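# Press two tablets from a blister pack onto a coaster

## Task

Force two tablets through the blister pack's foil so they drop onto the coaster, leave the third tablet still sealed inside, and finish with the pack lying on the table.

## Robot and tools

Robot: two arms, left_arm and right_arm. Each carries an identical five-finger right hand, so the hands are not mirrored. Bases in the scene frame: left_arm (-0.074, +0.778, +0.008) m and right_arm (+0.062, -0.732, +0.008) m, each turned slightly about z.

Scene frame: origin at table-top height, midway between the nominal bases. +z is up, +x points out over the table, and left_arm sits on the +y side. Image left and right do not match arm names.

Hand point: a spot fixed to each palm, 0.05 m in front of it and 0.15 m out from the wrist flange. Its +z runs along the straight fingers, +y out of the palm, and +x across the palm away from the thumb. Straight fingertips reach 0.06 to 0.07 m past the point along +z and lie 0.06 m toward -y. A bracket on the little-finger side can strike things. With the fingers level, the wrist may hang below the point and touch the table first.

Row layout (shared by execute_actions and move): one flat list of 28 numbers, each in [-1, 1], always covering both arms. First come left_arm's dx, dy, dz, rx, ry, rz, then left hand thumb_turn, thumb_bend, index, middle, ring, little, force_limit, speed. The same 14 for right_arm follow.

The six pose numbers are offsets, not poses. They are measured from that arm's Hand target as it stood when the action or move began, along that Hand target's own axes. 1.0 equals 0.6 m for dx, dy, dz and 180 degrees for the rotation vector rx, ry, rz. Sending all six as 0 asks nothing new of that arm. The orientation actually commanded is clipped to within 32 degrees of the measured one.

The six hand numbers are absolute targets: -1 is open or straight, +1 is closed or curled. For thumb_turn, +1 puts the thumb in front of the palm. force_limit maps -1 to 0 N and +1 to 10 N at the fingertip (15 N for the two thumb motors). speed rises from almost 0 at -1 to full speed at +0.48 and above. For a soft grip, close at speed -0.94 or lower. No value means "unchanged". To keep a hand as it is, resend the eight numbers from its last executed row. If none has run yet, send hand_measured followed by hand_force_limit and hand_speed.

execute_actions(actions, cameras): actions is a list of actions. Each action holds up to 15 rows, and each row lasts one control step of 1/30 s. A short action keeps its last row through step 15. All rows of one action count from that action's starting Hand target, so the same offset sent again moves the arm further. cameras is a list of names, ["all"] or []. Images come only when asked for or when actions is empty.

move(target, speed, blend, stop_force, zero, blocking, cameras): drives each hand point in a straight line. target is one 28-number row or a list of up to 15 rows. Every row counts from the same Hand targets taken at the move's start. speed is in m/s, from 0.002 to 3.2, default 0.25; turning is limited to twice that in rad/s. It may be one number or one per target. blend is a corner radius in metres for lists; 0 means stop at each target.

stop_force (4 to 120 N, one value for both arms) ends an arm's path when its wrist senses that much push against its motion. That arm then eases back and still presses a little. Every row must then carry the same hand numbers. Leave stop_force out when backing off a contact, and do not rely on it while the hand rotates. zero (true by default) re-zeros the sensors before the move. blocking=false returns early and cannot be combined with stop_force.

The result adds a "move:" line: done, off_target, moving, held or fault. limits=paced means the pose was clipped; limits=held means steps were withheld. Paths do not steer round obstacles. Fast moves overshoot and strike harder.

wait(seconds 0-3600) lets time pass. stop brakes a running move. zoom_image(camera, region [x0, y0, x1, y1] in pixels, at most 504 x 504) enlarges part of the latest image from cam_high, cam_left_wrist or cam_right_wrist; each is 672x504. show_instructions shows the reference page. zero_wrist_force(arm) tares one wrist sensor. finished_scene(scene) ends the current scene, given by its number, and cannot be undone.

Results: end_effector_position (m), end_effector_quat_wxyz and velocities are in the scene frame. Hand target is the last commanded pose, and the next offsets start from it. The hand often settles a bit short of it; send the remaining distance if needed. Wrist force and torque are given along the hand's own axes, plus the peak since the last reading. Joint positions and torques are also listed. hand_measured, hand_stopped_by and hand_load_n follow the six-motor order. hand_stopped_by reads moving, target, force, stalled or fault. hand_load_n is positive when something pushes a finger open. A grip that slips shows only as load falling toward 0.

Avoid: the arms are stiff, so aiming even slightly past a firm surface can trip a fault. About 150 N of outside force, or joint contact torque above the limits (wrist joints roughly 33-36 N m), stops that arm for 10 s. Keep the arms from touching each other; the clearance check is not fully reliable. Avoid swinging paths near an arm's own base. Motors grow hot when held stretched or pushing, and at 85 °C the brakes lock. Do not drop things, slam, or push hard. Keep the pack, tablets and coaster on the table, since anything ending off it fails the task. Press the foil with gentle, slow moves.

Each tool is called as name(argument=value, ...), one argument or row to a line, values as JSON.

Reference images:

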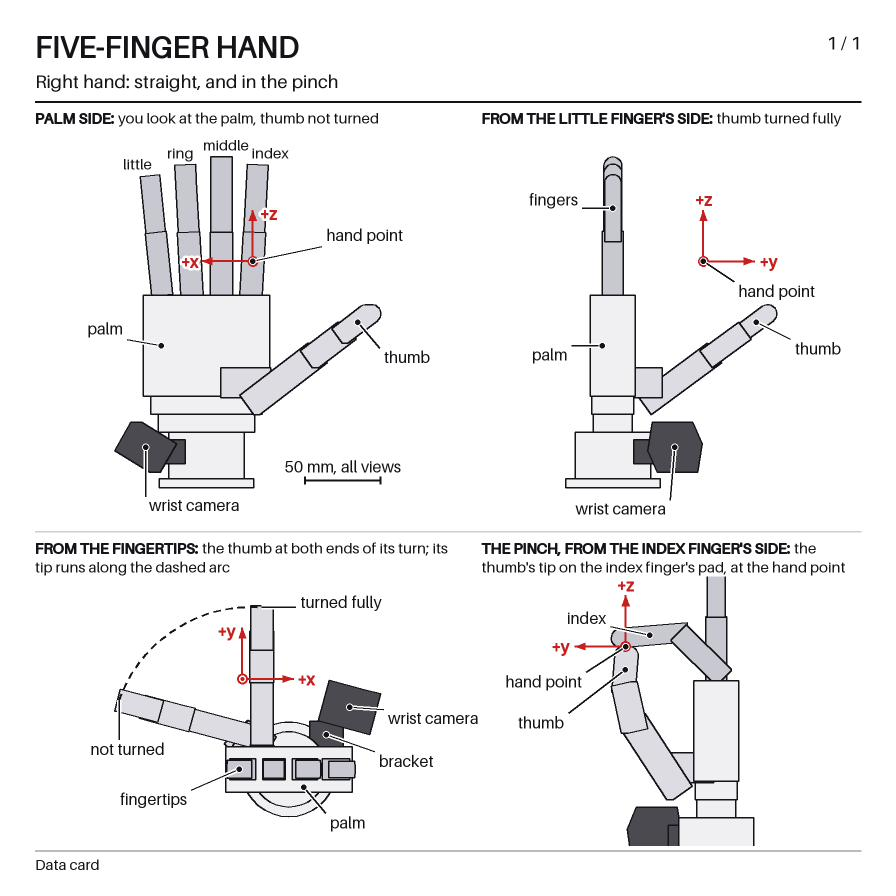

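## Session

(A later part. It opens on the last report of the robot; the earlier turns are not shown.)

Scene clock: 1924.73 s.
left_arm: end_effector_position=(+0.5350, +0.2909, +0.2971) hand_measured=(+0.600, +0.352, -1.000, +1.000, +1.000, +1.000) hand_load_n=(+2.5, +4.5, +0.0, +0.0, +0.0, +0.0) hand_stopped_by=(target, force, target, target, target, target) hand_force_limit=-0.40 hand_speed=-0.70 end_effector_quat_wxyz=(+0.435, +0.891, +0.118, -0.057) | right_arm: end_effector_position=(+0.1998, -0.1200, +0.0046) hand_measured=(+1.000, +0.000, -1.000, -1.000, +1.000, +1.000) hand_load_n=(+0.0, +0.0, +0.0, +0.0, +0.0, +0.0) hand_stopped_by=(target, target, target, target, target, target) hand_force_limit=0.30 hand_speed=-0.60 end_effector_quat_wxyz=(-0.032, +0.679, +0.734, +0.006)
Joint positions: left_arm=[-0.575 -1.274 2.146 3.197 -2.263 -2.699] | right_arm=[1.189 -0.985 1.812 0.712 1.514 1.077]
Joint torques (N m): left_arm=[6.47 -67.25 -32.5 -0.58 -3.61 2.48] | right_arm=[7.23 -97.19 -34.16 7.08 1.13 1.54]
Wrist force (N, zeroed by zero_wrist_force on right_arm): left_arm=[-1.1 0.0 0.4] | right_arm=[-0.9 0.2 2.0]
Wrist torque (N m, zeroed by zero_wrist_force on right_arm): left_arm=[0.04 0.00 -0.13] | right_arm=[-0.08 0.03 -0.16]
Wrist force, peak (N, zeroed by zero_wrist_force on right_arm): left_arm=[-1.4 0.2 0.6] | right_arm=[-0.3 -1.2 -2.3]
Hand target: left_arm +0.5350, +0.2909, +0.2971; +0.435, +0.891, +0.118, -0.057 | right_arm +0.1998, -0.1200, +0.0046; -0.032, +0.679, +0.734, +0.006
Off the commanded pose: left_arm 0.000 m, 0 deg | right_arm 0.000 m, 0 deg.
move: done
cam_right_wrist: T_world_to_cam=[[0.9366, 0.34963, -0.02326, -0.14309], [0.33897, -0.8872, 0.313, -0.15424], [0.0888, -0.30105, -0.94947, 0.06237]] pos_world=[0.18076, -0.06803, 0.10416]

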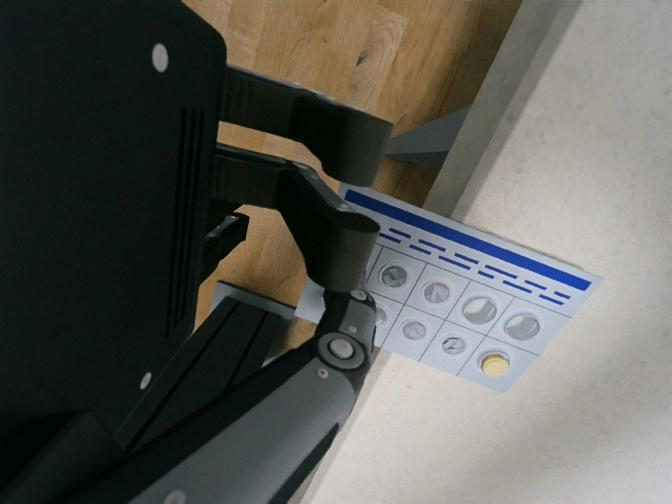

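move(
  target=[0,0,0,0,0,0,0.6,0.6,-1,1,1,1,-0.4,-0.7,0.0096,-0.0060,-0.1748,0,0,0,1,0,-1,-1,1,1,0.3,-0.6],
  speed=0.08,
  cameras=[],
)

move(
  target=[0,0,0,0,0,0,0.6,0.6,-1,1,1,1,-0.4,-0.7,-0.0373,0.1693,-0.0168,-0.0122,-0.0166,0.0541,-1,-1,1,-1,1,1,0.3,-0.2],
  speed=0.1,
  cameras=["cam_right_wrist"],
)

Scene clock: 1951.97 s.
left_arm: end_effector_position=(+0.5350, +0.2909, +0.2971) hand_measured=(+0.600, +0.352, -1.000, +1.000, +1.000, +1.000) hand_load_n=(+2.5, +4.5, +0.0, +0.0, +0.0, +0.0) hand_stopped_by=(target, force, target, target, target, target) hand_force_limit=-0.40 hand_speed=-0.70 end_effector_quat_wxyz=(+0.435, +0.891, +0.118, -0.057) | right_arm: end_effector_position=(+0.1998, -0.1200, +0.1096) hand_measured=(+1.000, +0.000, -1.000, -1.000, +1.000, +1.000) hand_load_n=(+0.0, +0.0, +0.0, +0.0, +0.0, +0.0) hand_stopped_by=(target, target, target, target, target, target) hand_force_limit=0.30 hand_speed=-0.60 end_effector_quat_wxyz=(-0.032, +0.679, +0.734, +0.006)
Joint positions: left_arm=[-0.575 -1.274 2.146 3.197 -2.263 -2.699] | right_arm=[1.189 -1.104 1.768 0.875 1.514 1.077]
Joint torques (N m): left_arm=[5.57 -68.22 -33.67 -0.85 -3.7 2.18] | right_arm=[-14.81 -96.07 -41.03 7.18 0.88 -1.37]
Wrist force (N, zeroed by zero_wrist_force on right_arm): left_arm=[-0.6 0.2 0.5] | right_arm=[-0.9 -0.2 2.0]
Wrist torque (N m, zeroed by zero_wrist_force on right_arm): left_arm=[0.06 -0.08 -0.10] | right_arm=[-0.14 0.02 -0.17]
Wrist force, peak (N, zeroed by zero_wrist_force on right_arm): left_arm=[-1.2 -0.1 0.8] | right_arm=[-0.8 -0.1 2.7]
Hand target: left_arm +0.5350, +0.2909, +0.2971; +0.435, +0.891, +0.118, -0.057 | right_arm +0.1998, -0.1200, +0.1097; -0.032, +0.679, +0.734, +0.006
Off the commanded pose: left_arm 0.000 m, 0 deg | right_arm 0.000 m, 0 deg.
move: done

Scene clock: 1953.53 s.
left_arm: end_effector_position=(+0.5350, +0.2909, +0.2971) hand_measured=(+0.600, +0.352, -1.000, +1.000, +1.000, +1.000) hand_load_n=(+2.5, +4.0, +0.0, +0.0, +0.0, +0.0) hand_stopped_by=(target, force, target, target, target, target) hand_force_limit=-0.40 hand_speed=-0.70 end_effector_quat_wxyz=(+0.435, +0.891, +0.118, -0.057) | right_arm: end_effector_position=(+0.3031, -0.1349, +0.1150) hand_measured=(-1.000, -1.000, +1.000, -1.000, +1.000, +1.000) hand_load_n=(+0.0, +0.0, +0.0, +0.0, +0.0, +0.0) hand_stopped_by=(target, target, target, target, target, target) hand_force_limit=0.30 hand_speed=-0.20 end_effector_quat_wxyz=(+0.000, +0.739, +0.674, -0.001)
Joint positions: left_arm=[-0.575 -1.274 2.146 3.197 -2.263 -2.699] | right_arm=[1.056 -1.062 1.703 0.931 1.57 1.113]
Joint torques (N m): left_arm=[6.38 -66.22 -34.43 -0.91 -3.56 2.44] | right_arm=[-19.25 -59.97 -40.67 7.36 2.4 2.06]
Wrist force (N, zeroed by zero_wrist_force on right_arm): left_arm=[-0.7 0.1 0.3] | right_arm=[-0.5 0.0 2.1]
Wrist torque (N m, zeroed by zero_wrist_force on right_arm): left_arm=[0.06 -0.05 -0.11] | right_arm=[-0.12 -0.03 -0.14]
Wrist force, peak (N, zeroed by zero_wrist_force on right_arm): left_arm=[-1.0 0.1 0.9] | right_arm=[-0.8 -1.0 2.2]
Hand target: left_arm +0.5350, +0.2909, +0.2971; +0.435, +0.891, +0.118, -0.057 | right_arm +0.3031, -0.1349, +0.1150; +0.000, +0.739, +0.674, -0.001
Off the commanded pose: left_arm 0.000 m, 0 deg | right_arm 0.000 m, 0 deg.
move: done
cam_right_wrist: T_world_to_cam=[[0.98264, 0.18541, -0.00607, -0.2702], [0.17434, -0.91179, 0.37181, -0.19717], [0.06341, -0.36641, -0.92829, 0.15]] pos_world=[0.29038, -0.07471, 0.21092]

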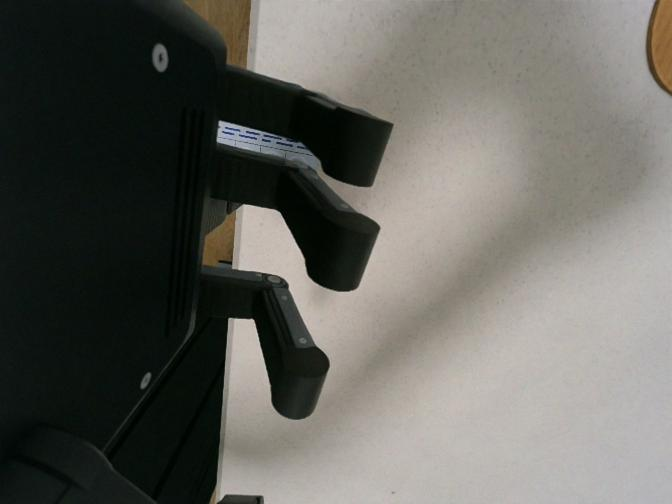

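move(
  target=[0,0,0,0,0,0,0.6,0.6,-1,1,1,1,-0.4,-0.7,0,0,0.05,0,0,0,-1,-1,1,-1,1,1,0.3,-0.2],
  speed=0.04,
  cameras=[],
)

move(
  target=[0,0,0,0,0,0,0.6,0.6,-1,1,1,1,-0.4,-0.7,0,0,0.0333,0,0,0,-1,-1,1,-1,1,1,0.3,-0.2],
  speed=0.003,
  stop_force=5,
  cameras=["cam_right_wrist"],
)

Scene clock: 1960.80 s.
left_arm: end_effector_position=(+0.5350, +0.2909, +0.2971) hand_measured=(+0.600, +0.352, -1.000, +1.000, +1.000, +1.000) hand_load_n=(+2.5, +4.5, +0.0, +0.0, +0.0, +0.0) hand_stopped_by=(target, force, target, target, target, target) hand_force_limit=-0.40 hand_speed=-0.70 end_effector_quat_wxyz=(+0.435, +0.891, +0.118, -0.057) | right_arm: end_effector_position=(+0.3031, -0.1349, +0.0851) hand_measured=(-1.000, -1.000, +1.000, -1.000, +1.000, +1.000) hand_load_n=(+0.5, +0.0, +0.0, +0.0, +0.0, +0.0) hand_stopped_by=(target, target, target, target, target, target) hand_force_limit=0.30 hand_speed=-0.20 end_effector_quat_wxyz=(+0.000, +0.739, +0.674, -0.001)
Joint positions: left_arm=[-0.575 -1.274 2.146 3.197 -2.263 -2.699] | right_arm=[1.056 -1.032 1.718 0.885 1.57 1.113]
Joint torques (N m): left_arm=[6.45 -67.35 -35.5 -1.07 -3.66 2.12] | right_arm=[-7.49 -59.78 -17.21 0.21 1.94 1.81]
Wrist force (N, zeroed by zero_wrist_force on right_arm): left_arm=[-1.1 0.5 0.2] | right_arm=[-0.6 -0.2 2.0]
Wrist torque (N m, zeroed by zero_wrist_force on right_arm): left_arm=[0.14 0.01 -0.12] | right_arm=[-0.13 -0.01 -0.16]
Wrist force, peak (N, zeroed by zero_wrist_force on right_arm): left_arm=[-1.5 0.3 0.3] | right_arm=[-0.3 0.2 2.5]
Hand target: left_arm +0.5350, +0.2909, +0.2971; +0.435, +0.891, +0.118, -0.057 | right_arm +0.3031, -0.1349, +0.0850; +0.000, +0.739, +0.674, -0.001
Off the commanded pose: left_arm 0.000 m, 0 deg | right_arm 0.000 m, 0 deg.
move: done

Scene clock: 1964.00 s.
left_arm: end_effector_position=(+0.5350, +0.2909, +0.2971) hand_measured=(+0.600, +0.352, -1.000, +1.000, +1.000, +1.000) hand_load_n=(+2.5, +4.5, +0.0, +0.0, +0.0, +0.0) hand_stopped_by=(target, force, target, target, target, target) hand_force_limit=-0.40 hand_speed=-0.70 end_effector_quat_wxyz=(+0.435, +0.891, +0.118, -0.057) | right_arm: end_effector_position=(+0.3031, -0.1349, +0.0773) hand_measured=(-1.000, -1.000, +1.000, -1.000, +1.000, +1.000) hand_load_n=(+0.0, +0.0, +0.0, +0.0, +0.0, +0.0) hand_stopped_by=(target, target, target, target, target, target) hand_force_limit=0.30 hand_speed=-0.20 end_effector_quat_wxyz=(+0.000, +0.739, +0.674, -0.001)
Joint positions: left_arm=[-0.575 -1.274 2.146 3.197 -2.263 -2.699] | right_arm=[1.056 -1.023 1.722 0.873 1.57 1.113]
Joint torques (N m): left_arm=[5.55 -66.86 -36.53 -0.88 -3.6 2.19] | right_arm=[6.92 -81.04 -23.73 6.14 2.02 1.58]
Wrist force (N, zeroed by zero_wrist_force on right_arm): left_arm=[-0.8 -0.3 0.5] | right_arm=[0.5 -1.0 -3.8]
Wrist torque (N m, zeroed by zero_wrist_force on right_arm): left_arm=[0.00 -0.04 -0.12] | right_arm=[0.29 0.22 -0.11]
Wrist force, peak (N, zeroed by zero_wrist_force on right_arm): left_arm=[-1.4 0.0 0.6] | right_arm=[0.6 -1.0 -4.0]
Hand target: left_arm +0.5350, +0.2909, +0.2971; +0.435, +0.891, +0.118, -0.057 | right_arm +0.3031, -0.1349, +0.0774; +0.000, +0.739, +0.674, -0.001 (not the last commanded pose)
Off the commanded pose: left_arm 0.000 m, 0 deg | right_arm 0.012 m, 0 deg.
move: contact (right_arm)
cam_right_wrist: T_world_to_cam=[[0.98264, 0.18541, -0.00607, -0.27043], [0.17434, -0.91179, 0.37181, -0.18315], [0.06341, -0.36641, -0.92829, 0.11501]] pos_world=[0.29038, -0.07471, 0.17322]

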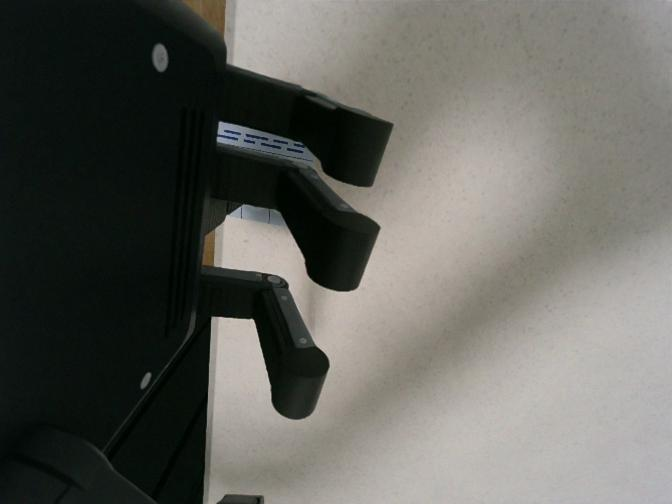

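move(
  target=[0,0,0,0,0,0,0.6,0.6,-1,1,1,1,-0.4,-0.7,0,0.05,0,0,0,0,-1,-1,1,-1,1,1,0.3,-0.2],
  speed=0.015,
  cameras=["cam_right_wrist"],
)

Scene clock: 1973.10 s.
left_arm: end_effector_position=(+0.5350, +0.2909, +0.2971) hand_measured=(+0.600, +0.352, -1.000, +1.000, +1.000, +1.000) hand_load_n=(+2.5, +4.5, +0.0, +0.0, +0.0, +0.0) hand_stopped_by=(target, force, target, target, target, target) hand_force_limit=-0.40 hand_speed=-0.70 end_effector_quat_wxyz=(+0.435, +0.891, +0.118, -0.057) | right_arm: end_effector_position=(+0.3329, -0.1376, +0.0774) hand_measured=(-1.000, -1.000, +1.000, -1.000, +1.000, +1.000) hand_load_n=(+0.0, +0.0, +0.5, +0.5, +0.5, +0.0) hand_stopped_by=(target, target, target, target, target, target) hand_force_limit=0.30 hand_speed=-0.20 end_effector_quat_wxyz=(+0.000, +0.739, +0.674, -0.001)
Joint positions: left_arm=[-0.575 -1.274 2.146 3.197 -2.263 -2.699] | right_arm=[1.014 -1.015 1.708 0.88 1.57 1.072]
Joint torques (N m): left_arm=[5.32 -66.95 -36.97 -1.21 -3.58 2.21] | right_arm=[-18.07 -59.04 -38.29 6.66 2.37 -2.56]
Wrist force (N, zeroed by zero_wrist_force on right_arm): left_arm=[-0.9 0.1 0.6] | right_arm=[-0.3 -1.4 -3.2]
Wrist torque (N m, zeroed by zero_wrist_force on right_arm): left_arm=[0.05 -0.04 -0.12] | right_arm=[0.27 0.10 -0.04]
Wrist force, peak (N, zeroed by zero_wrist_force on right_arm): left_arm=[-1.3 0.1 1.1] | right_arm=[0.7 -1.3 -4.2]
Hand target: left_arm +0.5350, +0.2909, +0.2971; +0.435, +0.891, +0.118, -0.057 | right_arm +0.3330, -0.1376, +0.0774; +0.000, +0.739, +0.674, -0.001
Off the commanded pose: left_arm 0.000 m, 0 deg | right_arm 0.000 m, 0 deg.
move: done
cam_right_wrist: T_world_to_cam=[[0.98266, 0.18533, -0.00603, -0.29921], [0.17425, -0.91181, 0.37181, -0.19091], [0.06341, -0.36641, -0.92829, 0.11218]] pos_world=[0.32018, -0.07751, 0.17332]

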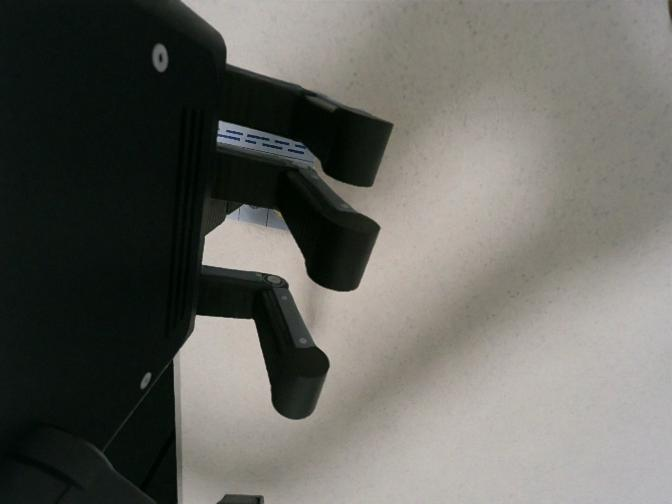

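move(
  target=[0,0,0,0,0,0,0.6,0.6,-1,1,1,1,-0.4,-0.7,0,0.0833,0,0,0,0,-1,-1,1,-1,1,1,0.3,-0.2],
  speed=0.02,
  cameras=[],
)

move(
  target=[0,0,0,0,0,0,0.6,0.6,-1,1,1,1,-0.4,-0.7,0,-0.2,-0.2,0,0,0,-1,-1,1,-1,1,1,0.3,-0.2],
  speed=0.1,
  cameras=["cam_right_wrist"],
)

Scene clock: 1982.47 s.
left_arm: end_effector_position=(+0.5350, +0.2909, +0.2971) hand_measured=(+0.600, +0.352, -1.000, +1.000, +1.000, +1.000) hand_load_n=(+2.5, +4.5, +0.0, +0.0, +0.0, +0.0) hand_stopped_by=(target, force, target, target, target, target) hand_force_limit=-0.40 hand_speed=-0.70 end_effector_quat_wxyz=(+0.435, +0.891, +0.118, -0.057) | right_arm: end_effector_position=(+0.3826, -0.1423, +0.0773) hand_measured=(-1.000, -1.000, +1.000, -1.000, +1.000, +1.000) hand_load_n=(+0.0, +0.0, +0.0, +0.5, +0.0, +0.0) hand_stopped_by=(target, target, target, target, target, target) hand_force_limit=0.30 hand_speed=-0.20 end_effector_quat_wxyz=(+0.000, +0.739, +0.674, -0.001)
Joint positions: left_arm=[-0.575 -1.274 2.146 3.197 -2.263 -2.699] | right_arm=[0.948 -0.998 1.677 0.893 1.57 1.005]
Joint torques (N m): left_arm=[5.29 -66.24 -37.86 -1.24 -3.55 2.07] | right_arm=[-19.92 -56.98 -38.49 6.76 2.53 -2.1]
Wrist force (N, zeroed by zero_wrist_force on right_arm): left_arm=[-0.6 0.0 0.5] | right_arm=[-0.1 -1.4 -4.2]
Wrist torque (N m, zeroed by zero_wrist_force on right_arm): left_arm=[0.04 -0.08 -0.11] | right_arm=[0.38 0.11 -0.04]
Wrist force, peak (N, zeroed by zero_wrist_force on right_arm): left_arm=[-1.2 -0.1 0.7] | right_arm=[-0.1 -1.9 -4.4]
Hand target: left_arm +0.5350, +0.2909, +0.2971; +0.435, +0.891, +0.118, -0.057 | right_arm +0.3827, -0.1423, +0.0773; +0.000, +0.739, +0.674, -0.001
Off the commanded pose: left_arm 0.000 m, 0 deg | right_arm 0.000 m, 0 deg.
move: done

Scene clock: 1984.60 s.
left_arm: end_effector_position=(+0.5350, +0.2909, +0.2971) hand_measured=(+0.600, +0.352, -1.000, +1.000, +1.000, +1.000) hand_load_n=(+2.5, +4.5, +0.0, +0.0, +0.0, +0.0) hand_stopped_by=(target, force, target, target, target, target) hand_force_limit=-0.40 hand_speed=-0.70 end_effector_quat_wxyz=(+0.435, +0.891, +0.118, -0.057) | right_arm: end_effector_position=(+0.2635, -0.1311, +0.1974) hand_measured=(-1.000, -1.000, +1.000, -1.000, +1.000, +1.000) hand_load_n=(+0.0, +0.0, +0.0, +0.0, +0.0, +0.0) hand_stopped_by=(target, target, target, target, target, target) hand_force_limit=0.30 hand_speed=-0.20 end_effector_quat_wxyz=(+0.000, +0.739, +0.674, -0.001)
Joint positions: left_arm=[-0.575 -1.274 2.146 3.197 -2.263 -2.699] | right_arm=[1.113 -1.145 1.662 1.055 1.57 1.17]
Joint torques (N m): left_arm=[4.77 -66.33 -38.04 -1.18 -3.48 2.09] | right_arm=[9.58 -96.97 -43.36 7.59 1.69 1.86]
Wrist force (N, zeroed by zero_wrist_force on right_arm): left_arm=[-1.1 0.0 0.6] | right_arm=[-0.5 -0.2 2.2]
Wrist torque (N m, zeroed by zero_wrist_force on right_arm): left_arm=[0.03 -0.01 -0.14] | right_arm=[-0.15 -0.02 -0.15]
Wrist force, peak (N, zeroed by zero_wrist_force on right_arm): left_arm=[-1.1 0.0 0.9] | right_arm=[-0.3 -1.4 -4.1]
Hand target: left_arm +0.5350, +0.2909, +0.2971; +0.435, +0.891, +0.118, -0.057 | right_arm +0.2634, -0.1311, +0.1975; +0.000, +0.739, +0.674, -0.001
Off the commanded pose: left_arm 0.000 m, 0 deg | right_arm 0.000 m, 0 deg.
move: done
cam_right_wrist: T_world_to_cam=[[0.98264, 0.18542, -0.00605, -0.2315], [0.17435, -0.91184, 0.37169, -0.21741], [0.0634, -0.36629, -0.92834, 0.23042]] pos_world=[0.25078, -0.07091, 0.29332]

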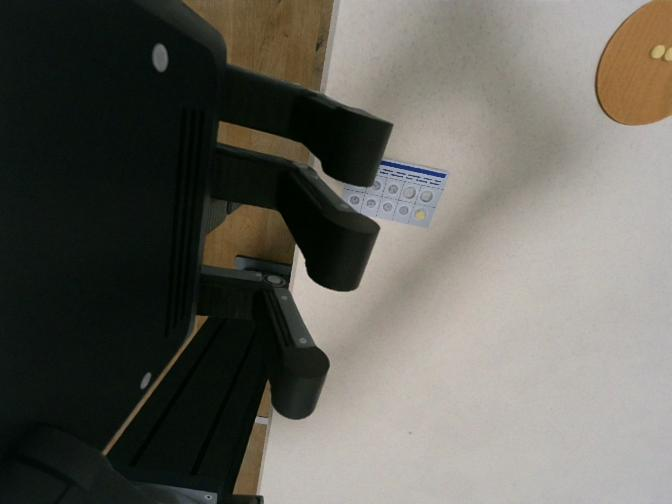

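zoom_image(
  camera="cam_right_wrist",
  region=[330, 0, 672, 240],
)

Scaled by 1.474 from the camera's image (finer frame: 960x720).

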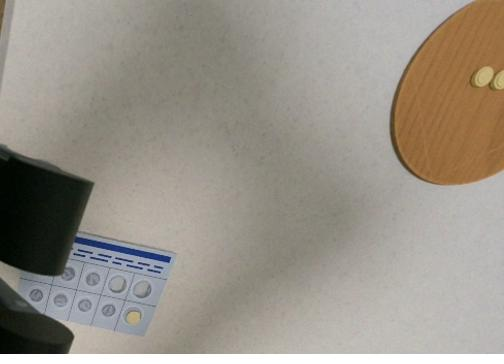

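Both tablets are on the coaster, the third is still sealed, and the pack lies flat on the table, clear of the edge. I am ending scene 1.

finished_scene(
  scene=1,
)

The scene is finished: the task was done.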